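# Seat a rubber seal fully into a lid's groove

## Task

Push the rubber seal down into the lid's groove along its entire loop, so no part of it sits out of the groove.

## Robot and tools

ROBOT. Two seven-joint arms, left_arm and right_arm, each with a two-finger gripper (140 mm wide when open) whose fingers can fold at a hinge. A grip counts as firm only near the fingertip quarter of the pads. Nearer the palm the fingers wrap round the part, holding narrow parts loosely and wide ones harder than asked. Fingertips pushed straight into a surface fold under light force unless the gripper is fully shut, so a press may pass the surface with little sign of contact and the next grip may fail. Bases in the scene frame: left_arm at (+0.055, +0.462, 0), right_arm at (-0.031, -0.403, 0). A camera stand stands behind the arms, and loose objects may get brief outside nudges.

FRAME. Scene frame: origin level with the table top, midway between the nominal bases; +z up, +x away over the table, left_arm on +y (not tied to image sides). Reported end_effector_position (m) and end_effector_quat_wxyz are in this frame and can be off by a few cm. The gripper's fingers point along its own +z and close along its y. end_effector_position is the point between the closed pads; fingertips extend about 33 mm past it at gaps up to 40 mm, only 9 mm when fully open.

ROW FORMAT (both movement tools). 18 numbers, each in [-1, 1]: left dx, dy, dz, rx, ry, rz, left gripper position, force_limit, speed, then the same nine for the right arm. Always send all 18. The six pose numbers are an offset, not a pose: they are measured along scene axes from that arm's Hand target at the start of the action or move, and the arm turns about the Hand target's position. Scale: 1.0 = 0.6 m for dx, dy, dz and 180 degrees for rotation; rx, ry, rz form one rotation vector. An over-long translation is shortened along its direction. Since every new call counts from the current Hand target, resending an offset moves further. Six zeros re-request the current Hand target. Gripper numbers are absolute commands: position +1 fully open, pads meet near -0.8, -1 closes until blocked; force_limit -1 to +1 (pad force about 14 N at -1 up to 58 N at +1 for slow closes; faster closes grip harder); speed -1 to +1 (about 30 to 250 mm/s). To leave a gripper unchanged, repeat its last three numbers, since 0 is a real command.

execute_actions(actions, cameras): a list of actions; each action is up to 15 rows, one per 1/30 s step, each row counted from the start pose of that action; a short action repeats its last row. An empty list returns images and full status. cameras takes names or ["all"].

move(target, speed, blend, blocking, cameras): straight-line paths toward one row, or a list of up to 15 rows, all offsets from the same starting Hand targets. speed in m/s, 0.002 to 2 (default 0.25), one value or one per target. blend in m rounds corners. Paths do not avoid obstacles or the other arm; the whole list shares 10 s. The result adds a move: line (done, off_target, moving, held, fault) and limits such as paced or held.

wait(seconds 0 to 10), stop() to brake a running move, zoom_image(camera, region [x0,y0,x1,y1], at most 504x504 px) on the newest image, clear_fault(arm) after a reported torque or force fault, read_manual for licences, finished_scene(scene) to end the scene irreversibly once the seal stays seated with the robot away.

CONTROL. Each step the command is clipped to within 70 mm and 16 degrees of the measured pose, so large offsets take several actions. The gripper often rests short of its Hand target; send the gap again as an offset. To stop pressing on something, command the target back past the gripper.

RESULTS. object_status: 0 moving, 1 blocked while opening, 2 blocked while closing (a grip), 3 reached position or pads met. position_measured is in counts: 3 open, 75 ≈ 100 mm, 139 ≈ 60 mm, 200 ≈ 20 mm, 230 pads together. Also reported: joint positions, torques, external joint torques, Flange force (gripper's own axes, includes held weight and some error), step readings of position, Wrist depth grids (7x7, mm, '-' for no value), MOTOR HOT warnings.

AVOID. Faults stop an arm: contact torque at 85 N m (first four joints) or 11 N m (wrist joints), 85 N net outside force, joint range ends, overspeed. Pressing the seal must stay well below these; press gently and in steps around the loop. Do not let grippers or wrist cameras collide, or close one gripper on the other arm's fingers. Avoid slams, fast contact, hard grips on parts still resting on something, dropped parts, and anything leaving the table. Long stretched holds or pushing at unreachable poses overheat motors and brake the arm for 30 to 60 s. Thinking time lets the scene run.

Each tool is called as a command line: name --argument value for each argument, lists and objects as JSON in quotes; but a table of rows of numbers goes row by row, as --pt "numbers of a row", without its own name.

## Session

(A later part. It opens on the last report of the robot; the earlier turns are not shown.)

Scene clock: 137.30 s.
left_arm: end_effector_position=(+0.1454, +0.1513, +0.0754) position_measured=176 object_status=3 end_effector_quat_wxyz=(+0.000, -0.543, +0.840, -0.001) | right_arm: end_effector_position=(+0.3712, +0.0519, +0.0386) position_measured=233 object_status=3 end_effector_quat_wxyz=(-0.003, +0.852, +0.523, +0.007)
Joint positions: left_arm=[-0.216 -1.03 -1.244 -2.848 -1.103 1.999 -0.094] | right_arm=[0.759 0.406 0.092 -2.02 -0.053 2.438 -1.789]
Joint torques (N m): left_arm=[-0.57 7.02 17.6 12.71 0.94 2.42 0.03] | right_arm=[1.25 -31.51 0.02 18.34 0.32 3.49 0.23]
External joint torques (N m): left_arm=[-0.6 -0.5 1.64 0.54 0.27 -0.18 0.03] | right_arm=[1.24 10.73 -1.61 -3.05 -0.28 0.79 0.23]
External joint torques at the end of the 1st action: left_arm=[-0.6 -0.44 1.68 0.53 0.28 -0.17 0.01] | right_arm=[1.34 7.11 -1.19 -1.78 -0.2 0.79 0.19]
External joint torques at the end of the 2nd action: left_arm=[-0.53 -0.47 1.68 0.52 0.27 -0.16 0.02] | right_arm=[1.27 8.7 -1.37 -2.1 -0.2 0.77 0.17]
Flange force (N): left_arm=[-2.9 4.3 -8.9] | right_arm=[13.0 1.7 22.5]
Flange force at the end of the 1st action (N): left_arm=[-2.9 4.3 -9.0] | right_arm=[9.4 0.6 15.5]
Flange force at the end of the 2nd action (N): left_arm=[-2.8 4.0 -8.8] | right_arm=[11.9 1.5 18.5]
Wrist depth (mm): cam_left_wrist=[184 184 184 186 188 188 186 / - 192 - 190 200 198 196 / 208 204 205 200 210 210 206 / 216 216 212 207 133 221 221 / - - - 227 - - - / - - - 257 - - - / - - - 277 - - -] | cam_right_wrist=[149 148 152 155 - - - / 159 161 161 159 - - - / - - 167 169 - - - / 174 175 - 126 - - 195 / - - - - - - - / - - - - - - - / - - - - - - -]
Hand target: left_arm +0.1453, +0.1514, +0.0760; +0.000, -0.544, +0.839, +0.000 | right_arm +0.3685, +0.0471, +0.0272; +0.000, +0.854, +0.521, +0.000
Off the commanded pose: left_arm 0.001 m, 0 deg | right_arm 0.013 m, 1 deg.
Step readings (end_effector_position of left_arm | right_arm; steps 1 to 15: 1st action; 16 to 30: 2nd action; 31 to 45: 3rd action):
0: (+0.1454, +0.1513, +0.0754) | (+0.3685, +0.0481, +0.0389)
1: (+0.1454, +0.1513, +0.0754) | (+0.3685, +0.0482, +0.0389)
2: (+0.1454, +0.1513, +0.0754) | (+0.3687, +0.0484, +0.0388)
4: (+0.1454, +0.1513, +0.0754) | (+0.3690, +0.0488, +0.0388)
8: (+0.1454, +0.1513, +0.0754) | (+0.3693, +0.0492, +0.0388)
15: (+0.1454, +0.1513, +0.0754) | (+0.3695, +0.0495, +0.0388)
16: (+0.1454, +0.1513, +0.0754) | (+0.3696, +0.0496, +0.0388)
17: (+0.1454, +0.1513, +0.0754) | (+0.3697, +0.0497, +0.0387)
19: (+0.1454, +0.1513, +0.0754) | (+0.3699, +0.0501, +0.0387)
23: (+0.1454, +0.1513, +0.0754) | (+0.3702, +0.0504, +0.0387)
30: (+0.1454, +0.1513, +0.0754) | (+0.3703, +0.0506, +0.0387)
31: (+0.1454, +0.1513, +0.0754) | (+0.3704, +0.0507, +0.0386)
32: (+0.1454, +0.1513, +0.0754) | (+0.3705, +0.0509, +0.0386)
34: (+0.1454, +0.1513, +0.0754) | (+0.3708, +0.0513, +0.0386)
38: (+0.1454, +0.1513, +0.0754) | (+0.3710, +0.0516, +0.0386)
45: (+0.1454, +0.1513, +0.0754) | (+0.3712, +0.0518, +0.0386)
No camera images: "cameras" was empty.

move --target '[0,0,0,0,0,0,-0.37,0,0,-0.0228,0.01,0.075,0,0,0,-1,0,0]' --speed 0.06 --cameras '["cam_right_wrist","cam_left_wrist"]'

zoom_image --camera "cam_right_wrist" --region '[390, 0, 570, 280]'

zoom_image --camera "cam_left_wrist" --region '[390, 60, 550, 360]'

Scene clock: 139.60 s.
left_arm: end_effector_position=(+0.1454, +0.1513, +0.0754) position_measured=176 object_status=3 end_effector_quat_wxyz=(+0.000, -0.543, +0.840, -0.001) | right_arm: end_effector_position=(+0.3574, +0.0529, +0.0726) position_measured=233 object_status=3 end_effector_quat_wxyz=(+0.001, +0.852, +0.524, +0.002)
Joint positions: left_arm=[-0.216 -1.03 -1.244 -2.848 -1.103 1.999 -0.094] | right_arm=[0.776 0.333 0.096 -2.028 -0.048 2.362 -1.774]
Joint velocities: left_arm=[within noise] | right_arm=[0 0 -0.001 0 0.001 -0.003 0.001]
Joint torques (N m): left_arm=[-0.55 7.05 17.58 12.71 0.95 2.42 0.02] | right_arm=[1.4 -39.71 0.78 21.92 0.94 2.35 0.24]
External joint torques (N m): left_arm=[-0.54 -0.43 1.62 0.45 0.27 -0.18 0.02] | right_arm=[1.47 0.92 -0.53 -0.13 0.3 -0.31 0.24]
Flange force (N): left_arm=[-2.9 4.1 -8.6] | right_arm=[2.9 -1.2 1.1]
Wrist depth (mm): cam_left_wrist=[184 184 183 185 188 187 186 / 194 193 193 189 199 196 196 / 206 203 203 199 210 212 212 / 217 216 212 208 133 222 220 / 232 - - 224 - - 232 / - - - 256 - - - / - - - 276 - - -] | cam_right_wrist=[179 - - 184 194 - - / 189 190 - - - - - / - - - - - - 221 / - - - 118 - - - / 218 - - - - - - / - - - - - - - / - - - - - - -]
Hand target: left_arm +0.1453, +0.1514, +0.0760; +0.000, -0.544, +0.839, +0.000 | right_arm +0.3548, +0.0531, +0.0722; +0.000, +0.854, +0.521, +0.000
Off the commanded pose: left_arm 0.001 m, 0 deg | right_arm 0.003 m, 1 deg.
move: done
Images, in order (width x height): cam_left_wrist 896x504, cam_right_wrist 896x504.

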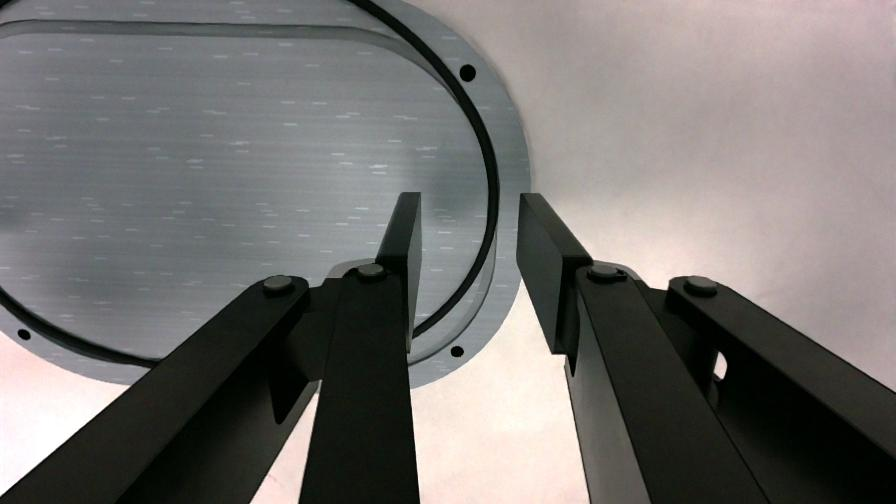

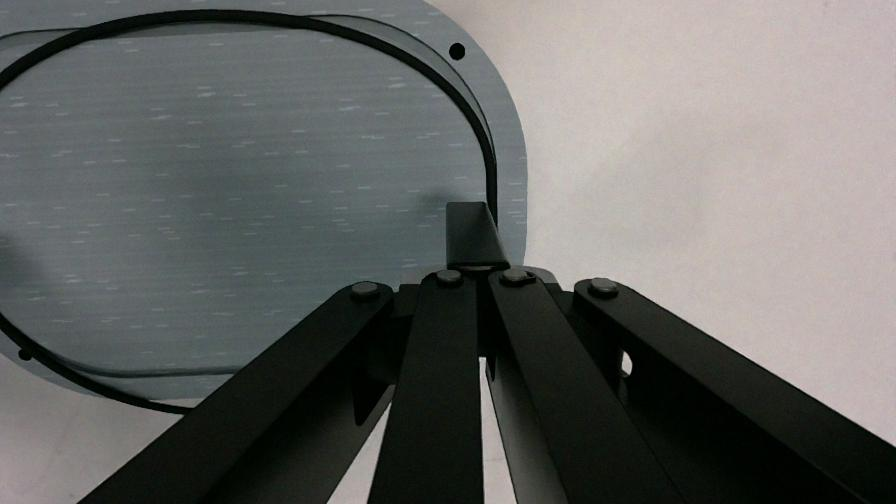

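Scaled by 1.800 from the camera's 896x504 image, which has a finer 1280x720 frame.

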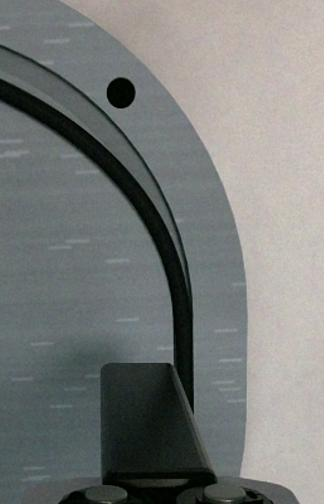

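Scaled by 1.680 from the camera's 896x504 image, which has a finer 1280x720 frame.

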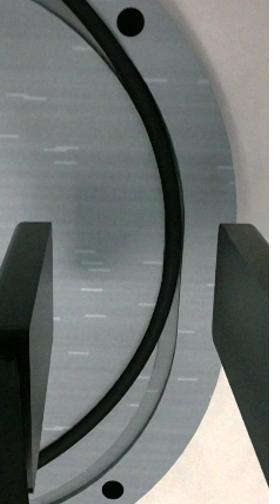

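zoom_image --camera "cam_left_wrist" --region '[380, 0, 540, 200]'

zoom_image --camera "cam_right_wrist" --region '[380, 0, 540, 200]'

Scaled by 2.520 from the camera's 896x504 image, which has a finer 1280x720 frame.

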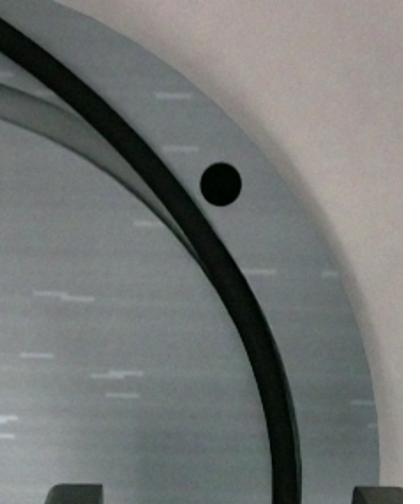

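Scaled by 2.520 from the camera's 896x504 image, which has a finer 1280x720 frame.

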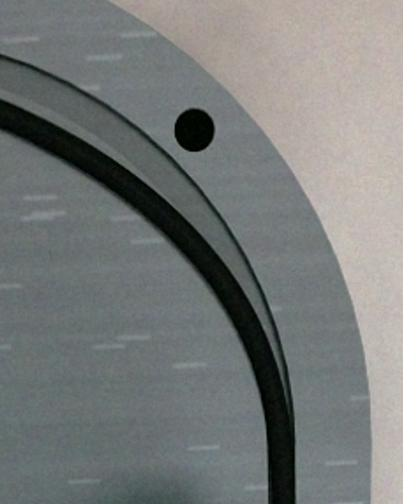

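move --target '[-0.0258,-0.0233,-0.0405,0,0,0.0717,-0.563,-1,0,0.0425,0.043,-0.0415,0,0,0.0878,-0.563,-1,0]' --speed 0.08 --cameras '["cam_left_wrist","cam_right_wrist"]'

zoom_image --camera "cam_left_wrist" --region '[380, 40, 560, 280]'

zoom_image --camera "cam_right_wrist" --region '[380, 40, 560, 280]'

Scene clock: 167.70 s.
left_arm: end_effector_position=(+0.1298, +0.1388, +0.0515) position_measured=200 object_status=3 end_effector_quat_wxyz=(+0.000, -0.631, +0.776, +0.001) | right_arm: end_effector_position=(+0.3805, +0.0797, +0.0483) position_measured=200 object_status=3 end_effector_quat_wxyz=(-0.001, +0.777, +0.629, +0.001)
Joint positions: left_arm=[-0.18 -1.052 -1.372 -2.821 -1.211 1.999 -0.317] | right_arm=[0.718 0.469 0.16 -1.889 -0.098 2.353 -2.003]
Joint velocities: left_arm=[0 0.001 0.001 0 0.001 -0.001 -0.005] | right_arm=[0 0 0.001 0 0 0 -0.006]
Joint torques (N m): left_arm=[-0.39 8.21 18.16 10.36 0.38 2.69 -0.26] | right_arm=[0.49 -42.33 2.63 22.84 0.08 2.41 -0.45]
External joint torques (N m): left_arm=[-0.35 -1.05 0.97 0.47 -0.31 0.1 -0.26] | right_arm=[0.37 2.02 -0.34 0.78 -0.57 -0.24 -0.45]
Flange force (N): left_arm=[-1.5 3.3 -4.7] | right_arm=[8.1 4.6 3.0]
Wrist depth (mm): cam_left_wrist=[161 159 161 166 165 166 163 / 169 168 165 169 177 174 175 / 180 177 178 173 187 184 184 / 191 187 184 181 192 195 194 / 201 - - 199 92 202 206 / - - - 226 - - - / - - - - - - -] | cam_right_wrist=[160 158 162 - - - - / 167 168 168 171 - - - / - - - 173 - - - / - - 181 143 199 - - / - - - 195 95 82 - / - - - - - - - / - - - - - - -]
Hand target: left_arm +0.1298, +0.1374, +0.0517; +0.000, -0.635, +0.773, +0.000 | right_arm +0.3803, +0.0789, +0.0473; +0.000, +0.774, +0.633, +0.000
Off the commanded pose: left_arm 0.001 m, 1 deg | right_arm 0.001 m, 1 deg.
move: done
Images, in order (width x height): cam_left_wrist 896x504, cam_right_wrist 896x504.

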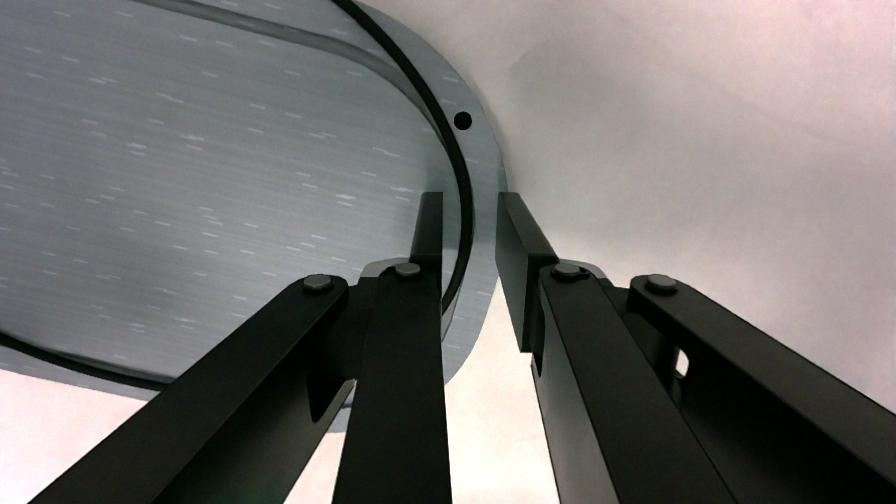

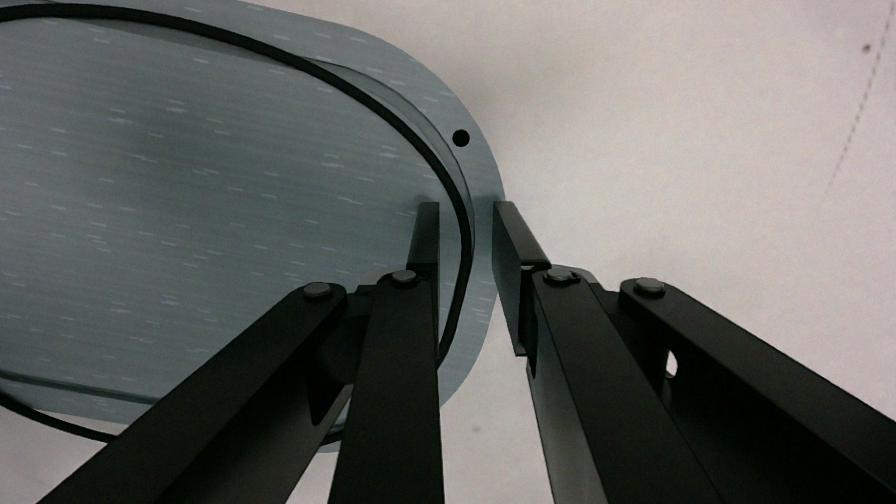

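Scaled by 2.100 from the camera's 896x504 image, which has a finer 1280x720 frame.

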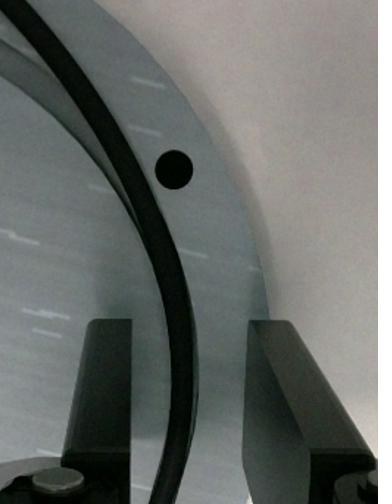

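Scaled by 2.100 from the camera's 896x504 image, which has a finer 1280x720 frame.

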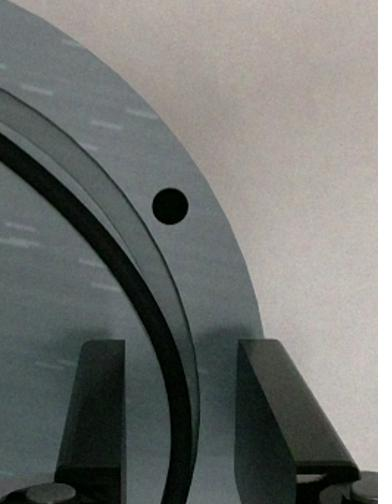

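move --pt "0 0 -0.0142 0 0 0 -0.563 -1 0 0.0018 -0.0003 -0.0152 0 0 0 -0.563 -1 0" --pt "0 0 -0.0142 0 0 0 -1 -1 -1 0.0018 -0.0003 -0.0152 0 0 0 -1 -1 -1" --pt "0 0 -0.0192 0 0 0 -1 -1 -1 0.0018 -0.0003 -0.0213 0 0 0 -1 -1 -1" --speed '[0.04,0.04,0.03]' --cameras '["cam_left_wrist","cam_right_wrist"]'

Scene clock: 171.93 s.
left_arm: end_effector_position=(+0.1307, +0.1366, +0.0433) position_measured=225 object_status=2 end_effector_quat_wxyz=(+0.000, -0.636, +0.772, -0.002) | right_arm: end_effector_position=(+0.3822, +0.0798, +0.0382) position_measured=225 object_status=2 end_effector_quat_wxyz=(-0.001, +0.776, +0.630, +0.001)
Joint positions: left_arm=[-0.162 -1.051 -1.409 -2.819 -1.244 2.016 -0.319] | right_arm=[0.717 0.489 0.159 -1.887 -0.104 2.371 -2.005]
Joint torques (N m): left_arm=[0.56 11.32 12.76 7.96 -0.7 3.15 0.23] | right_arm=[1.71 -40.47 2.84 21.35 0.33 2.9 -0.34]
External joint torques (N m): left_arm=[0.55 1.7 -4.6 -1.31 -1.39 0.54 0.23] | right_arm=[1.73 4.42 -0.14 -0.62 -0.31 0.24 -0.34]
Flange force (N): left_arm=[5.6 -5.3 26.7] | right_arm=[8.7 2.8 8.6]
Wrist depth (mm): cam_left_wrist=[- 153 153 159 160 158 156 / 164 161 159 161 169 167 163 / 171 169 169 166 176 176 175 / 182 180 177 119 186 187 184 / 195 190 - - - 195 196 / 202 - - - - - 206 / - - - - - - -] | cam_right_wrist=[148 149 153 - - - - / 157 160 - 157 - - 173 / 165 - 170 170 - - - / - - 177 115 - - - / - 185 - - - - - / - - - - - - - / - - - - - - -]
Hand target: left_arm +0.1298, +0.1374, +0.0401; +0.000, -0.635, +0.773, +0.000 | right_arm +0.3814, +0.0788, +0.0345; +0.000, +0.774, +0.633, +0.000
Off the commanded pose: left_arm 0.003 m, 0 deg | right_arm 0.004 m, 0 deg.
move: off_target (right_arm)
Images, in order (width x height): cam_left_wrist 896x504, cam_right_wrist 896x504.

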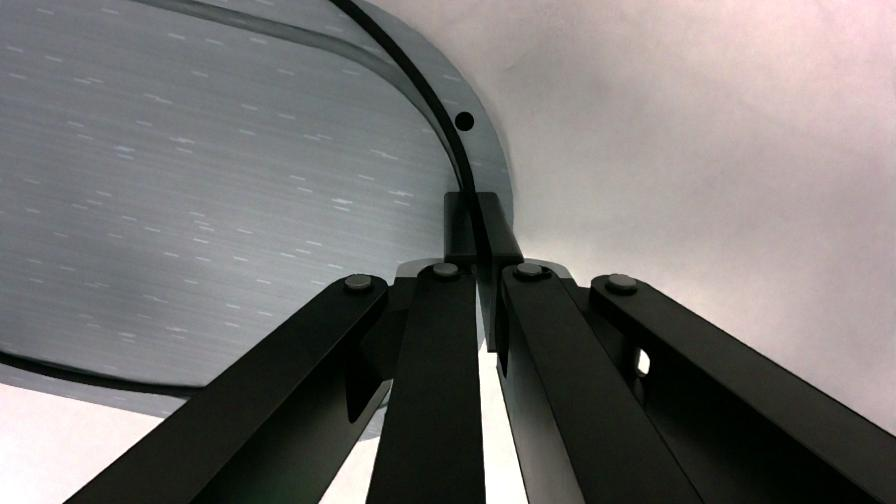

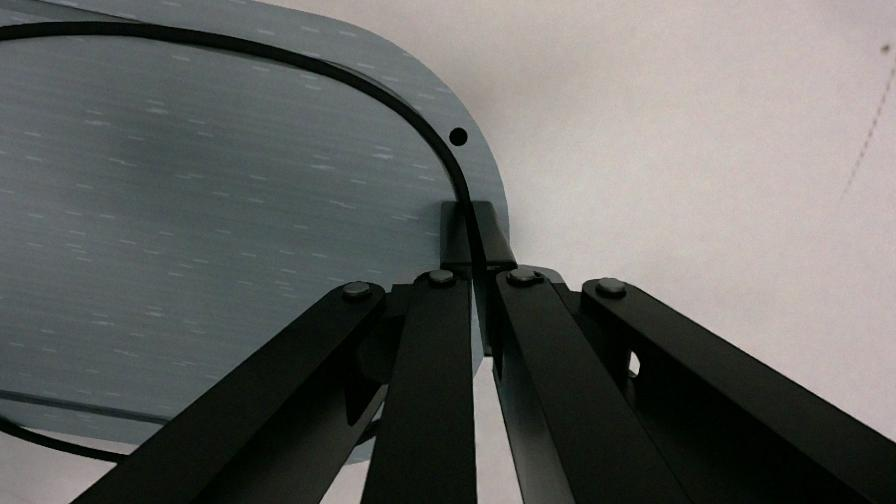

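move --pt "0 0 0.0038 0 0 0 -1 -1 -1 0 0 0.0067 0 0 0 -1 -1 -1" --pt "0 0 0.0038 0 0 0 -0.563 -1 -0.5 0 0 0.0067 0 0 0 -0.563 -1 -0.5" --pt "0 0 0.019 0 0 0 -0.563 -1 -0.5 0 0 0.0217 0 0 0 -0.563 -1 -0.5" --pt "0 0 0.019 0 0 0 -1 0 0 0 0 0.0217 0 0 0 -1 0 0" --pt "0 0 0 0 0 0 -1 0 0 0 0 -0.005 0 0 0 -1 0 0" --speed '[0.04,0.04,0.05,0.05,0.04]'

Scene clock: 176.63 s.
left_arm: end_effector_position=(+0.1311, +0.1354, +0.0436) position_measured=233 object_status=3 end_effector_quat_wxyz=(+0.001, -0.636, +0.772, -0.004) | right_arm: end_effector_position=(+0.3830, +0.0809, +0.0386) position_measured=233 object_status=3 end_effector_quat_wxyz=(-0.001, +0.776, +0.631, +0.003)
Joint positions: left_arm=[-0.162 -1.049 -1.409 -2.818 -1.245 2.02 -0.319] | right_arm=[0.716 0.489 0.16 -1.886 -0.106 2.374 -2.006]
Joint velocities: left_arm=[0 0.001 -0.001 0 -0.003 0.004 0] | right_arm=[0.002 0.001 0.001 0 0 0.004 0]
Joint torques (N m): left_arm=[0.72 11.3 13.27 7.42 -0.1 2.54 0.22] | right_arm=[1.65 -37.77 2.4 20.25 0.25 3.24 -0.24]
External joint torques (N m): left_arm=[0.77 1.72 -4.1 -1.89 -0.78 -0.07 0.22] | right_arm=[1.73 7.07 -0.54 -1.7 -0.4 0.57 -0.24]
Flange force (N): left_arm=[3.6 -4.9 21.9] | right_arm=[10.2 3.5 14.2]
Wrist depth (mm): cam_left_wrist=[155 154 154 160 160 158 156 / - 162 160 159 168 167 165 / - 169 168 166 174 176 174 / 183 183 - 109 - 186 185 / 195 190 - - 92 195 196 / 207 - - - - - 203 / - - - - - - -] | cam_right_wrist=[147 149 152 - 162 - 167 / 157 158 - 161 - - 175 / - - - - - - - / - - - 118 - - - / - - - - - - - / - - - - - - - / - - - - - - -]
Hand target: left_arm +0.1298, +0.1374, +0.0401; +0.000, -0.635, +0.773, +0.000 | right_arm +0.3814, +0.0788, +0.0315; +0.000, +0.774, +0.633, +0.000
Off the commanded pose: left_arm 0.004 m, 0 deg | right_arm 0.008 m, 1 deg.
move: off_target (left_arm, right_arm)

move --target '[0,0,0.0332,0,0,0,-0.563,0,0,0,0,0.0385,0,0,0,-0.563,0,0]' --speed 0.08 --cameras '["cam_left_wrist","cam_right_wrist"]'

zoom_image --camera "cam_left_wrist" --region '[360, 0, 560, 300]'

zoom_image --camera "cam_right_wrist" --region '[360, 0, 560, 300]'

Scene clock: 178.33 s.
left_arm: end_effector_position=(+0.1303, +0.1368, +0.0595) position_measured=200 object_status=3 end_effector_quat_wxyz=(-0.001, -0.633, +0.774, -0.001) | right_arm: end_effector_position=(+0.3826, +0.0788, +0.0546) position_measured=200 object_status=3 end_effector_quat_wxyz=(+0.001, +0.775, +0.632, +0.001)
Joint positions: left_arm=[-0.189 -1.059 -1.343 -2.818 -1.191 1.986 -0.327] | right_arm=[0.713 0.461 0.164 -1.883 -0.105 2.338 -2.007]
Joint velocities: left_arm=[-0.001 0 0.001 0.001 0.004 -0.004 -0.006] | right_arm=[-0.001 0 0.001 -0.002 0 -0.005 0]
Joint torques (N m): left_arm=[-1.14 8 19 10.52 0.86 2.45 -0.19] | right_arm=[0.51 -42.82 2.55 22.51 0.85 2.4 -0.45]
External joint torques (N m): left_arm=[-1.12 -1.08 1.79 0.12 0.17 -0.15 -0.19] | right_arm=[0.45 1.43 -0.4 0.28 0.18 -0.25 -0.45]
Flange force (N): left_arm=[-5.9 7.2 -10.7] | right_arm=[4.7 3.0 1.8]
Wrist depth (mm): cam_left_wrist=[168 168 169 174 176 173 170 / 178 176 176 176 184 182 181 / 188 188 185 182 194 192 191 / 200 197 194 186 200 203 202 / - - - 208 92 211 214 / - - - 233 - - - / - - - - - - -] | cam_right_wrist=[164 163 168 - - - 182 / - 173 - 177 - - - / 182 180 - 183 - - - / - - - 143 108 - - / - - - 202 94 82 - / - - - - - - - / - - - - - - -]
Hand target: left_arm +0.1298, +0.1374, +0.0601; +0.000, -0.635, +0.773, +0.000 | right_arm +0.3814, +0.0788, +0.0546; +0.000, +0.774, +0.633, +0.000
Off the commanded pose: left_arm 0.001 m, 0 deg | right_arm 0.001 m, 0 deg.
move: done
Images, in order (width x height): cam_left_wrist 896x504, cam_right_wrist 896x504.

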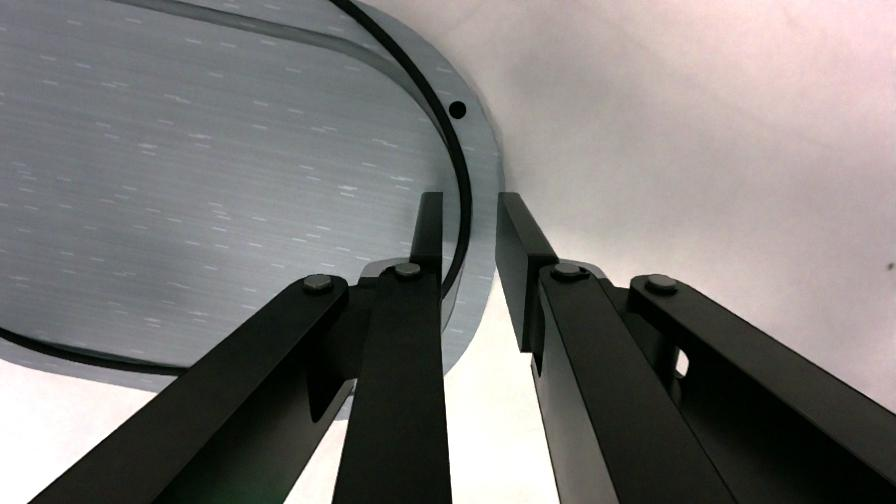

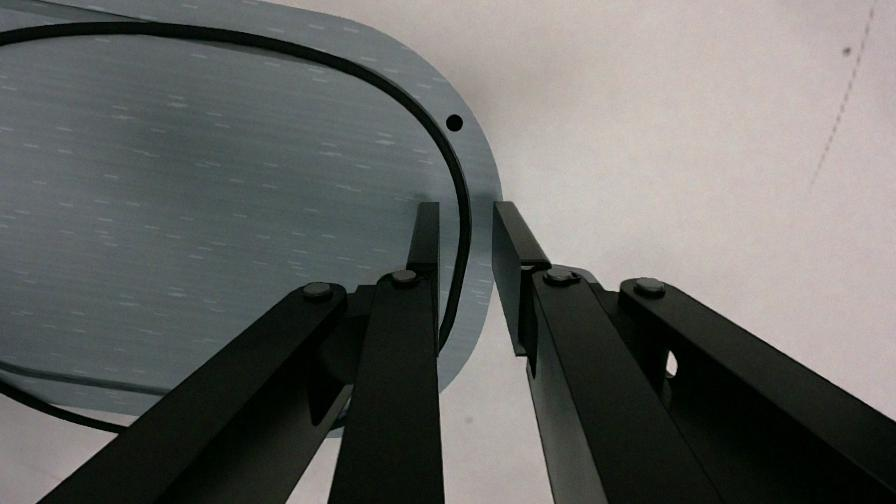

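Scaled by 1.680 from the camera's 896x504 image, which has a finer 1280x720 frame.

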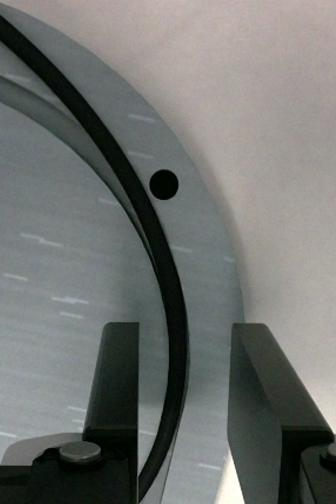

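Scaled by 1.680 from the camera's 896x504 image, which has a finer 1280x720 frame.

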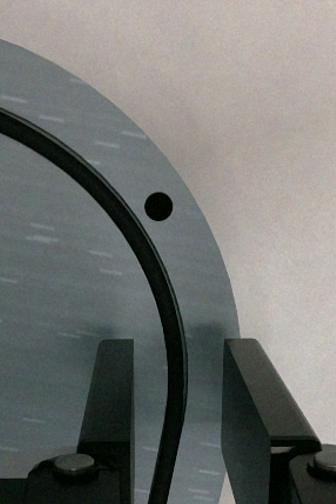

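move --target '[-0.0008,-0.0363,-0.014,0,0,0.1128,-0.563,0,0,-0.0018,0.0357,-0.0118,0,0,0.1128,-0.563,0,0]' --speed 0.1 --cameras '["cam_left_wrist","cam_right_wrist"]'

Scene clock: 185.47 s.
left_arm: end_effector_position=(+0.1302, +0.1164, +0.0519) position_measured=200 object_status=3 end_effector_quat_wxyz=(-0.001, +0.758, -0.652, +0.001) | right_arm: end_effector_position=(+0.3805, +0.1009, +0.0485) position_measured=200 object_status=3 end_effector_quat_wxyz=(-0.001, +0.654, +0.756, +0.001)
Joint positions: left_arm=[-0.107 -1.093 -1.419 -2.753 -1.242 1.957 -0.669] | right_arm=[0.641 0.524 0.272 -1.815 -0.181 2.316 -2.286]
Joint velocities: left_arm=[-0.001 0 -0.001 0 0.001 -0.001 -0.005] | right_arm=[0 0.001 -0.001 0.001 -0.001 0 -0.004]
Joint torques (N m): left_arm=[-0.53 10.39 20.07 9.61 0.66 2.63 -0.2] | right_arm=[0.72 -43.03 4.56 22.92 0.19 2.36 -0.45]
External joint torques (N m): left_arm=[-0.5 -0.43 1.06 0.38 -0.06 0 -0.2] | right_arm=[0.6 2 -0.56 0.85 -0.5 -0.25 -0.45]
Flange force (N): left_arm=[-2.4 2.2 -4.8] | right_arm=[7.0 7.6 3.1]
Wrist depth (mm): cam_left_wrist=[161 161 160 166 167 164 165 / 170 168 168 167 174 176 172 / 178 178 177 172 188 184 183 / 193 187 185 181 191 193 193 / 203 - - 210 92 - 204 / - - - 224 - - - / - - - - - - -] | cam_right_wrist=[158 158 159 - - - - / 164 - - 168 - - 187 / - - - 179 - - - / 183 - - 143 110 - - / - 193 - 194 94 82 - / - - - - - - - / - - - - - - -]
Hand target: left_arm +0.1293, +0.1156, +0.0517; +0.000, +0.761, -0.649, +0.000 | right_arm +0.3803, +0.1002, +0.0475; +0.000, +0.650, +0.760, +0.000
Off the commanded pose: left_arm 0.001 m, 0 deg | right_arm 0.001 m, 1 deg.
move: done
Images, in order (width x height): cam_left_wrist 896x504, cam_right_wrist 896x504.

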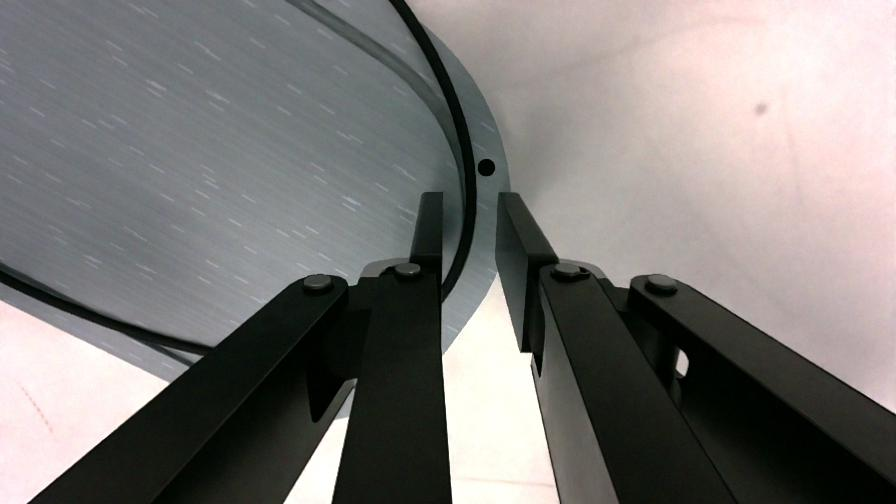

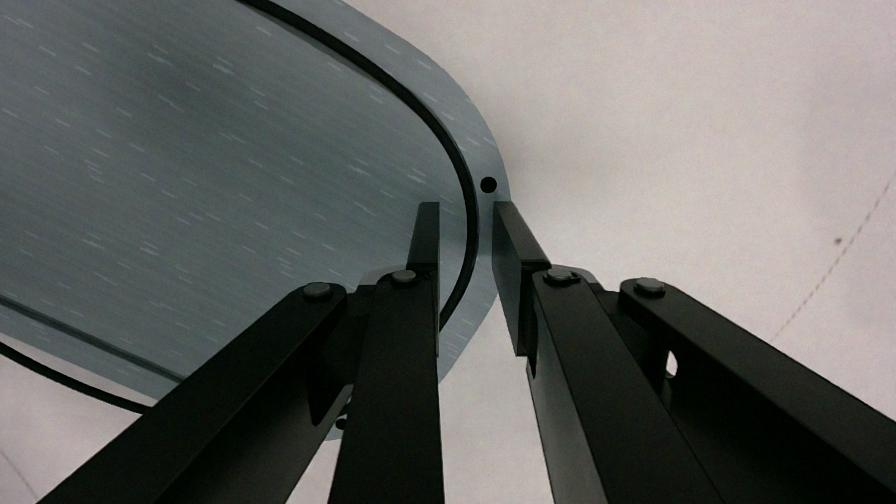

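zoom_image --camera "cam_left_wrist" --region '[340, 60, 560, 300]'

zoom_image --camera "cam_right_wrist" --region '[340, 60, 560, 300]'

Scaled by 2.100 from the camera's 896x504 image, which has a finer 1280x720 frame.

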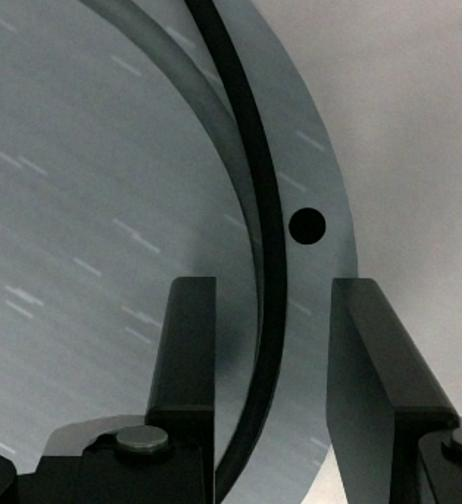

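Scaled by 2.100 from the camera's 896x504 image, which has a finer 1280x720 frame.

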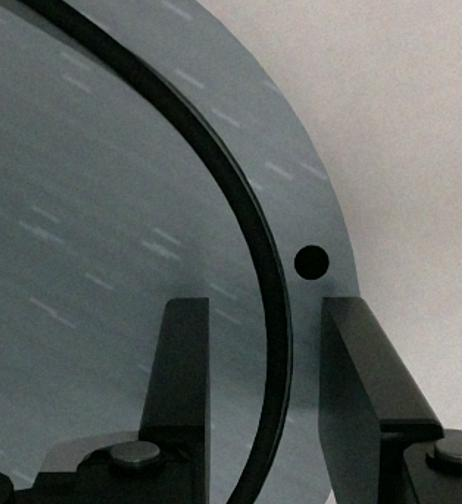

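move --pt "0.0008 0.0007 -0.0142 0 0 -0.0222 -0.563 0 0 0.0048 0.001 0 0 0 -0.0111 -1 0 0" --pt "0.0008 0.0007 -0.0142 0 0 -0.0222 -1 -1 -1 0.0048 0.001 -0.012 0 0 -0.0111 -1 0 0" --pt "0.0008 0.0007 -0.0193 0 0 -0.0222 -1 -1 -1 0.0048 0.001 -0.0267 0 0 -0.0111 -1 0 0" --speed '[0.05,0.05,0.03]' --cameras '["cam_left_wrist","cam_right_wrist"]'

Scene clock: 200.70 s.
left_arm: end_effector_position=(+0.1321, +0.1142, +0.0441) position_measured=225 object_status=2 end_effector_quat_wxyz=(+0.000, +0.740, -0.673, +0.004) | right_arm: end_effector_position=(+0.3847, +0.1024, +0.0384) position_measured=233 object_status=3 end_effector_quat_wxyz=(-0.001, +0.662, +0.749, +0.003)
Joint positions: left_arm=[-0.093 -1.08 -1.449 -2.752 -1.265 1.986 -0.605] | right_arm=[0.652 0.547 0.256 -1.804 -0.182 2.334 -2.269]
Joint velocities: left_arm=[0 0.002 0.001 0 -0.002 0.004 0.001] | right_arm=[0.003 0.001 -0.003 0 0 0.003 0.001]
Joint torques (N m): left_arm=[0.35 12.73 14.15 7.21 -0.33 2.29 0.27] | right_arm=[1.06 -39.03 4.06 20.44 0.33 3.28 0.18]
External joint torques (N m): left_arm=[0.41 1.78 -4.81 -1.62 -1.05 -0.35 0.27] | right_arm=[1.01 6.69 -0.94 -1.53 -0.36 0.66 0.18]
Flange force (N): left_arm=[4.3 -2.5 22.2] | right_arm=[8.6 6.6 13.5]
Wrist depth (mm): cam_left_wrist=[- - 154 160 160 158 157 / - 162 162 161 169 167 166 / 172 173 169 167 177 176 174 / 182 182 179 119 184 186 184 / 194 189 - - - 194 195 / 219 - - - - - - / - - - - - - -] | cam_right_wrist=[- - 152 - - - - / 158 157 160 159 - - - / 164 166 - 169 - - - / - - - 112 - - 197 / - - - - - - - / 191 - - - - - - / - - - - - - -]
Hand target: left_arm +0.1298, +0.1160, +0.0401; +0.000, +0.738, -0.675, +0.000 | right_arm +0.3832, +0.1008, +0.0315; +0.000, +0.663, +0.748, +0.000
Off the commanded pose: left_arm 0.005 m, 1 deg | right_arm 0.007 m, 0 deg.
move: off_target (left_arm, right_arm)
Images, in order (width x height): cam_left_wrist 896x504, cam_right_wrist 896x504.

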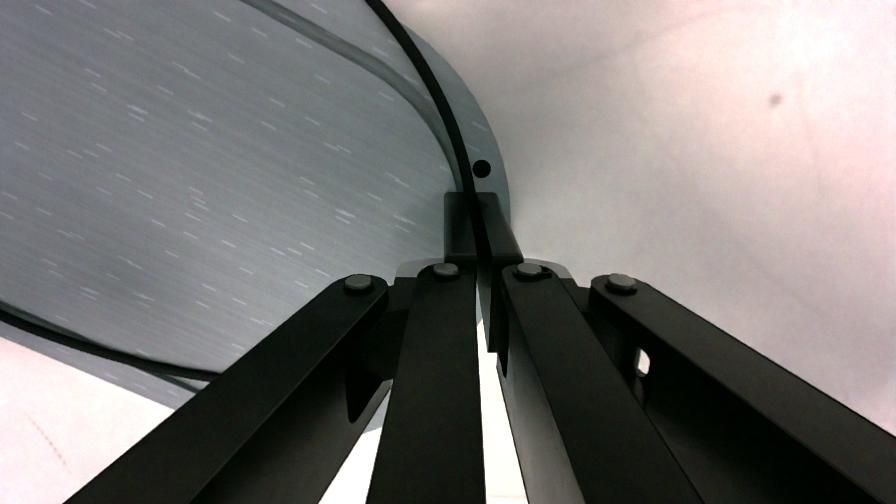

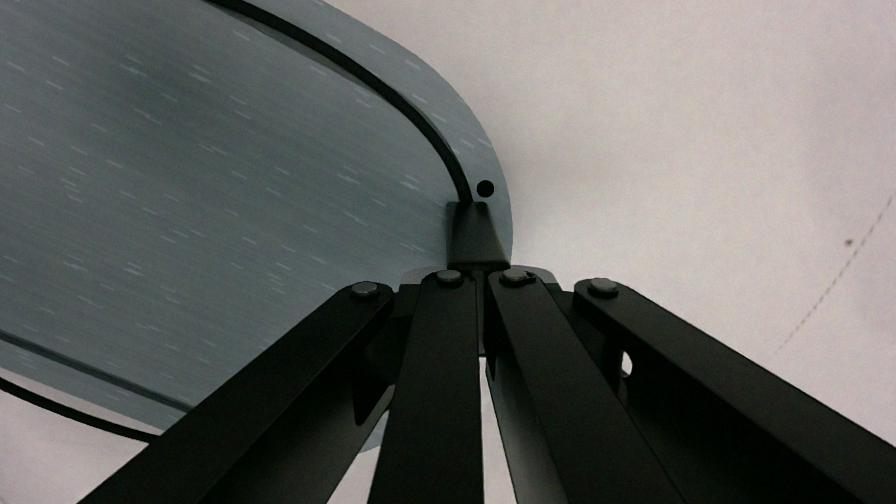

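move --pt "0 0 0.0038 0 0 0 -1 -1 -1 0 0 0.0267 0 0 0 -1 0 0" --pt "0 0 0.0038 0 0 0 -0.563 -1 -0.5 -0.0127 0.0343 0.0267 0 0 0.121 -1 0 0" --pt "0 0 0.0202 0 0 0 -0.563 -1 -0.5 -0.0127 0.0343 0.0267 0 0 0.121 -1 0 0" --speed '[0.05,0.05,0.05]' --cameras '["cam_left_wrist","cam_right_wrist"]'

Scene clock: 209.60 s.
left_arm: end_effector_position=(+0.1306, +0.1151, +0.0519) position_measured=200 object_status=3 end_effector_quat_wxyz=(+0.001, +0.737, -0.676, +0.002) | right_arm: end_effector_position=(+0.3756, +0.1221, +0.0484) position_measured=233 object_status=3 end_effector_quat_wxyz=(-0.001, +0.514, +0.858, +0.001)
Joint positions: left_arm=[-0.107 -1.078 -1.417 -2.753 -1.238 1.971 -0.605] | right_arm=[0.597 0.576 0.359 -1.749 -0.253 2.281 -2.567]
Joint velocities: left_arm=[0 0 0.002 0.001 0.003 -0.003 0] | right_arm=[within noise]
Joint torques (N m): left_arm=[-1.15 10.29 20.97 9.4 0.87 2.42 -0.17] | right_arm=[1.01 -43.75 6.03 22.89 0.49 2.37 -0.47]
External joint torques (N m): left_arm=[-1.2 -0.35 2.12 0.09 0.15 -0.21 -0.17] | right_arm=[1.06 1.91 -0.85 0.78 -0.23 -0.22 -0.47]
Flange force (N): left_arm=[-7.0 4.7 -10.7] | right_arm=[4.9 9.7 3.2]
Wrist depth (mm): cam_left_wrist=[161 160 161 167 167 167 165 / 171 168 169 169 176 175 171 / 179 179 176 174 186 183 183 / 193 189 185 180 192 195 193 / 200 199 - 209 92 201 204 / - - - 224 - - - / - - - - - - -] | cam_right_wrist=[- - 160 161 - - - / - - 168 170 - - - / - - 175 177 - - - / - - - 118 - - 209 / 193 - - - - - - / - - - - - - 231 / - - - - - - -]
Hand target: left_arm +0.1298, +0.1160, +0.0522; +0.000, +0.738, -0.675, +0.000 | right_arm +0.3756, +0.1214, +0.0475; +0.000, +0.510, +0.860, +0.000
Off the commanded pose: left_arm 0.001 m, 0 deg | right_arm 0.001 m, 0 deg.
move: done
Images, in order (width x height): cam_left_wrist 896x504, cam_right_wrist 896x504.

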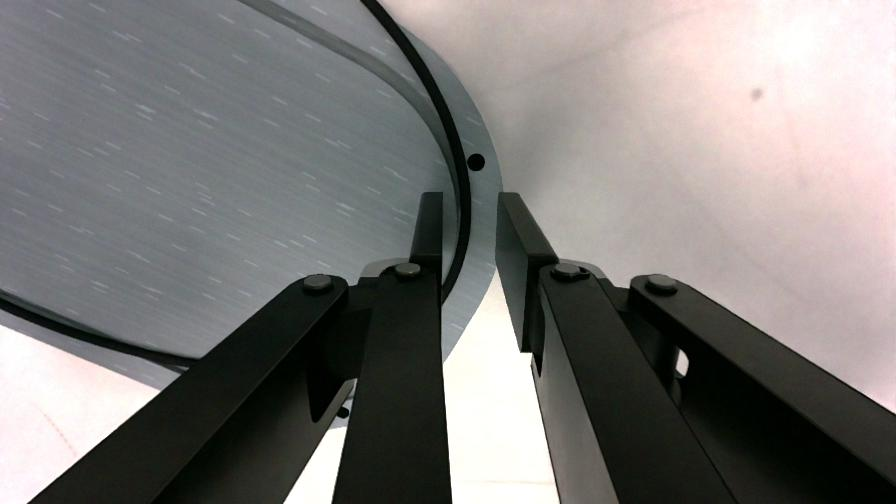

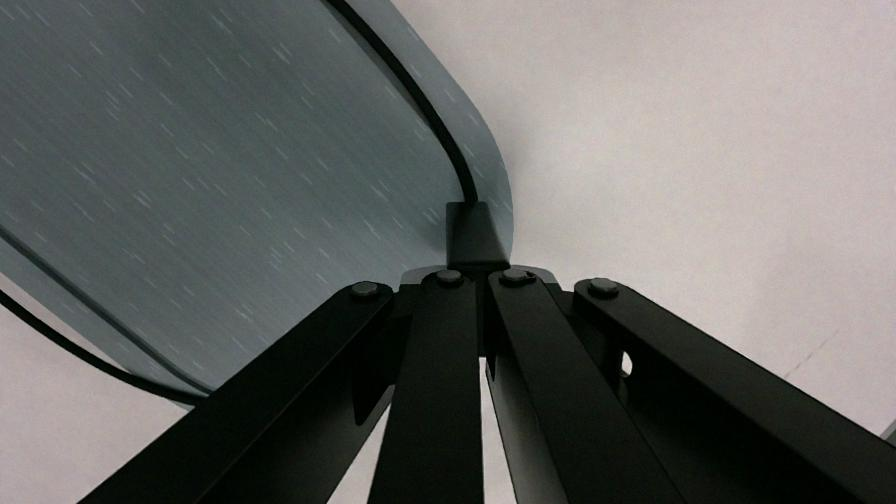

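zoom_image --camera "cam_left_wrist" --region '[380, 100, 560, 300]'

zoom_image --camera "cam_right_wrist" --region '[320, 0, 560, 260]'

Scaled by 2.520 from the camera's 896x504 image, which has a finer 1280x720 frame.

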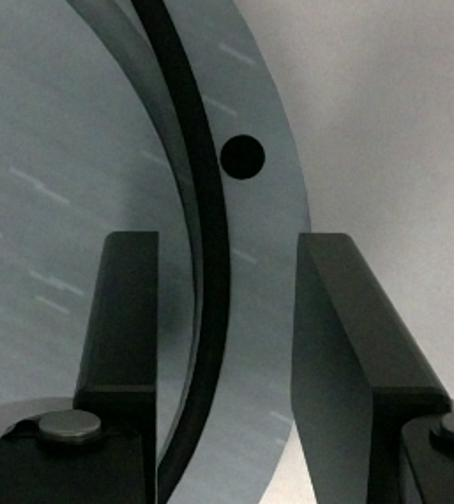

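Scaled by 1.938 from the camera's 896x504 image, which has a finer 1280x720 frame.

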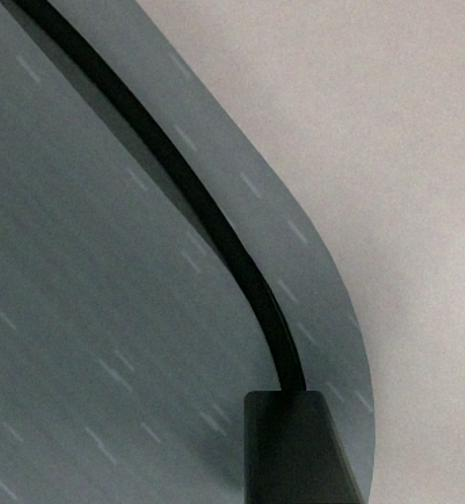

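move --pt "0.004 0 -0.0117 0 0 0 -0.563 -1 -0.5 0 0 -0.012 0 0 0 -1 0 0" --pt "0.004 0 -0.0117 0 0 0 -1 -1 -1 0 0 -0.012 0 0 0 -1 0 0" --pt "0.004 0 -0.0202 0 0 0 -1 -1 -1 0 0 -0.0267 0 0 0 -1 0 0" --speed '[0.05,0.05,0.03]' --cameras '["cam_left_wrist","cam_right_wrist"]'

Scene clock: 216.07 s.
left_arm: end_effector_position=(+0.1335, +0.1151, +0.0440) position_measured=225 object_status=2 end_effector_quat_wxyz=(+0.000, +0.740, -0.673, +0.002) | right_arm: end_effector_position=(+0.3765, +0.1238, +0.0382) position_measured=233 object_status=3 end_effector_quat_wxyz=(+0.000, +0.510, +0.860, +0.003)
Joint positions: left_arm=[-0.086 -1.077 -1.448 -2.751 -1.262 1.984 -0.6] | right_arm=[0.598 0.595 0.357 -1.749 -0.264 2.303 -2.567]
Joint velocities: left_arm=[0 0 -0.001 -0.001 -0.004 0.003 -0.001] | right_arm=[within noise]
Joint torques (N m): left_arm=[0.81 12.59 13.55 7.51 -0.77 2.97 0.36] | right_arm=[1.45 -39.66 5.14 20.52 0.06 2.99 -0.03]
External joint torques (N m): left_arm=[0.85 1.57 -5.43 -1.37 -1.48 0.34 0.36] | right_arm=[1.39 6.39 -2.01 -1.42 -0.65 0.38 -0.03]
Flange force (N): left_arm=[7.3 -4.4 27.7] | right_arm=[6.5 10.6 13.3]
Wrist depth (mm): cam_left_wrist=[- 153 153 157 160 159 157 / 163 161 160 161 169 168 166 / - 170 169 166 176 176 175 / 184 181 178 120 185 186 184 / 193 190 - - - 194 196 / 219 - - - - - 205 / - - - - - - -] | cam_right_wrist=[- - 148 - 164 - - / - - - - - - - / - 164 - 167 - - - / - - - 126 190 - - / 182 - - - - - - / - - - - - - - / - - - - - - -]
Hand target: left_arm +0.1322, +0.1160, +0.0401; +0.000, +0.738, -0.675, +0.000 | right_arm +0.3756, +0.1214, +0.0315; +0.000, +0.510, +0.860, +0.000
Off the commanded pose: left_arm 0.004 m, 0 deg | right_arm 0.007 m, 0 deg.
move: off_target (left_arm, right_arm)
Images, in order (width x height): cam_left_wrist 896x504, cam_right_wrist 896x504.

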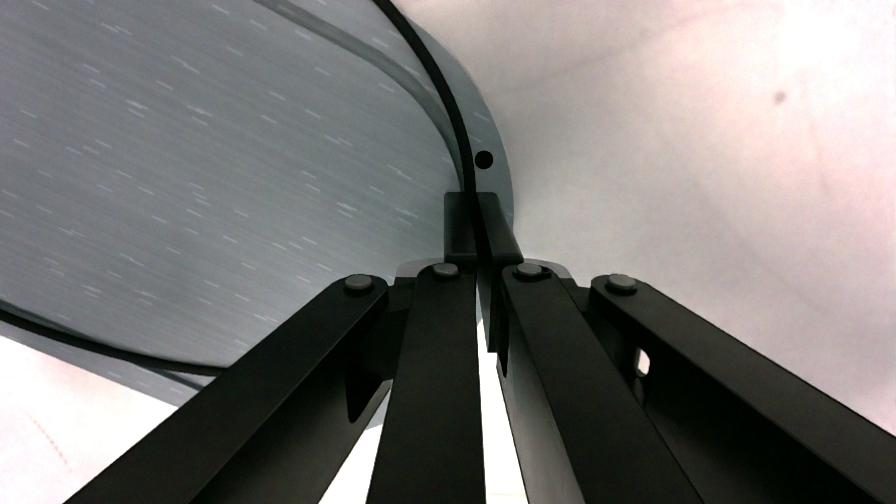

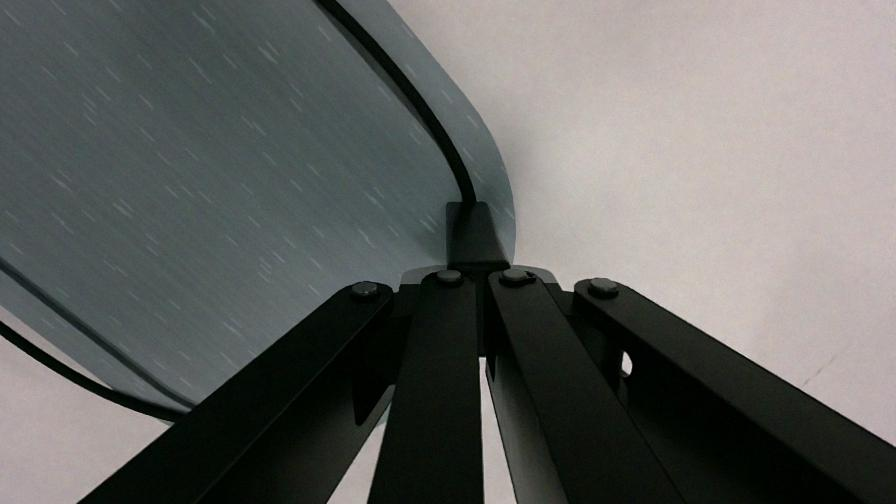

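move --pt "0 0 0.0038 0 0 0 -1 -1 -1 0 0 0.0267 0 0 0 -1 0 0" --pt "0 0 0.0038 0 0 0 -0.563 -1 -0.5 -0.0212 0.0255 0.0267 0 0 0.094 -0.563 0 0" --pt "0 0 0.0202 0 0 0 -0.563 -1 -0.5 -0.0212 0.0255 0.0267 0 0 0.094 -0.563 0 0" --speed '[0.05,0.05,0.05]' --cameras '["cam_left_wrist","cam_right_wrist"]'

zoom_image --camera "cam_left_wrist" --region '[380, 100, 560, 300]'

zoom_image --camera "cam_right_wrist" --region '[320, 60, 560, 300]'

Scene clock: 224.13 s.
left_arm: end_effector_position=(+0.1331, +0.1152, +0.0519) position_measured=200 object_status=3 end_effector_quat_wxyz=(+0.001, +0.737, -0.676, +0.002) | right_arm: end_effector_position=(+0.3627, +0.1374, +0.0483) position_measured=200 object_status=3 end_effector_quat_wxyz=(+0.000, +0.382, +0.924, +0.001)
Joint positions: left_arm=[-0.099 -1.076 -1.418 -2.752 -1.237 1.973 -0.6] | right_arm=[0.56 0.606 0.439 -1.725 -0.317 2.261 -2.797]
Joint velocities: left_arm=[0.001 0.001 0 0 0.002 -0.003 -0.001] | right_arm=[within noise]
Joint torques (N m): left_arm=[-1.19 10.25 20.61 9.47 1.06 2.49 -0.05] | right_arm=[0.99 -43.47 7.67 22.66 0.55 2.35 -0.42]
External joint torques (N m): left_arm=[-1.24 -0.34 1.72 0.06 0.35 -0.16 -0.05] | right_arm=[1.05 1.8 -0.86 0.84 -0.19 -0.2 -0.42]
Flange force (N): left_arm=[-6.6 4.4 -9.6] | right_arm=[2.4 11.0 3.2]
Wrist depth (mm): cam_left_wrist=[161 160 161 166 166 166 164 / 170 169 168 169 177 175 173 / 179 178 177 173 185 184 183 / 191 188 185 154 191 194 193 / 204 195 - 211 92 201 204 / - - - 224 - - - / - - - - - - -] | cam_right_wrist=[- - - 161 - 171 - / - - 168 169 - - - / - - 177 176 192 - - / 183 182 - 143 125 - - / 190 - - 197 94 82 - / - - - - - - - / - - - - - - -]
Hand target: left_arm +0.1322, +0.1160, +0.0522; +0.000, +0.738, -0.675, +0.000 | right_arm +0.3629, +0.1367, +0.0475; +0.000, +0.378, +0.926, +0.000
Off the commanded pose: left_arm 0.001 m, 0 deg | right_arm 0.001 m, 0 deg.
move: done
Images, in order (width x height): cam_left_wrist 896x504, cam_right_wrist 896x504.

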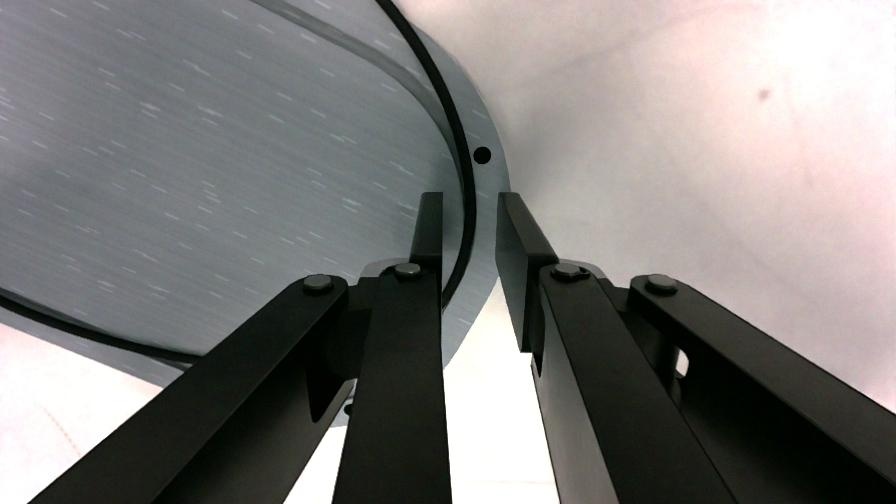

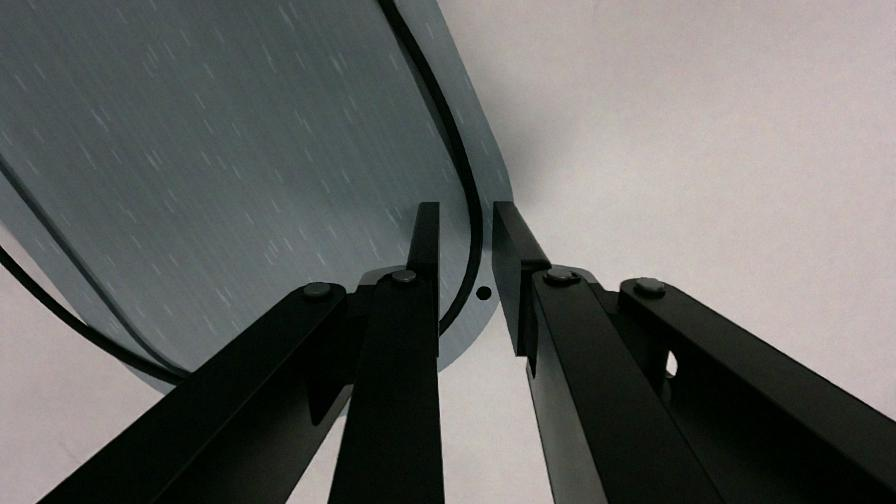

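Scaled by 2.520 from the camera's 896x504 image, which has a finer 1280x720 frame.

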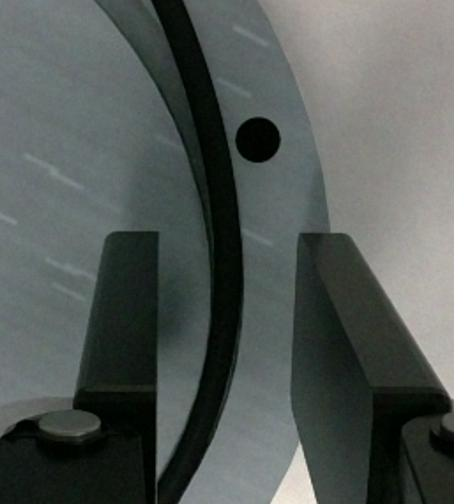

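Scaled by 2.100 from the camera's 896x504 image, which has a finer 1280x720 frame.

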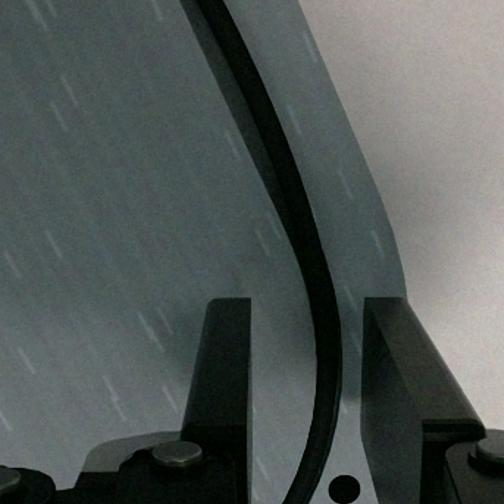

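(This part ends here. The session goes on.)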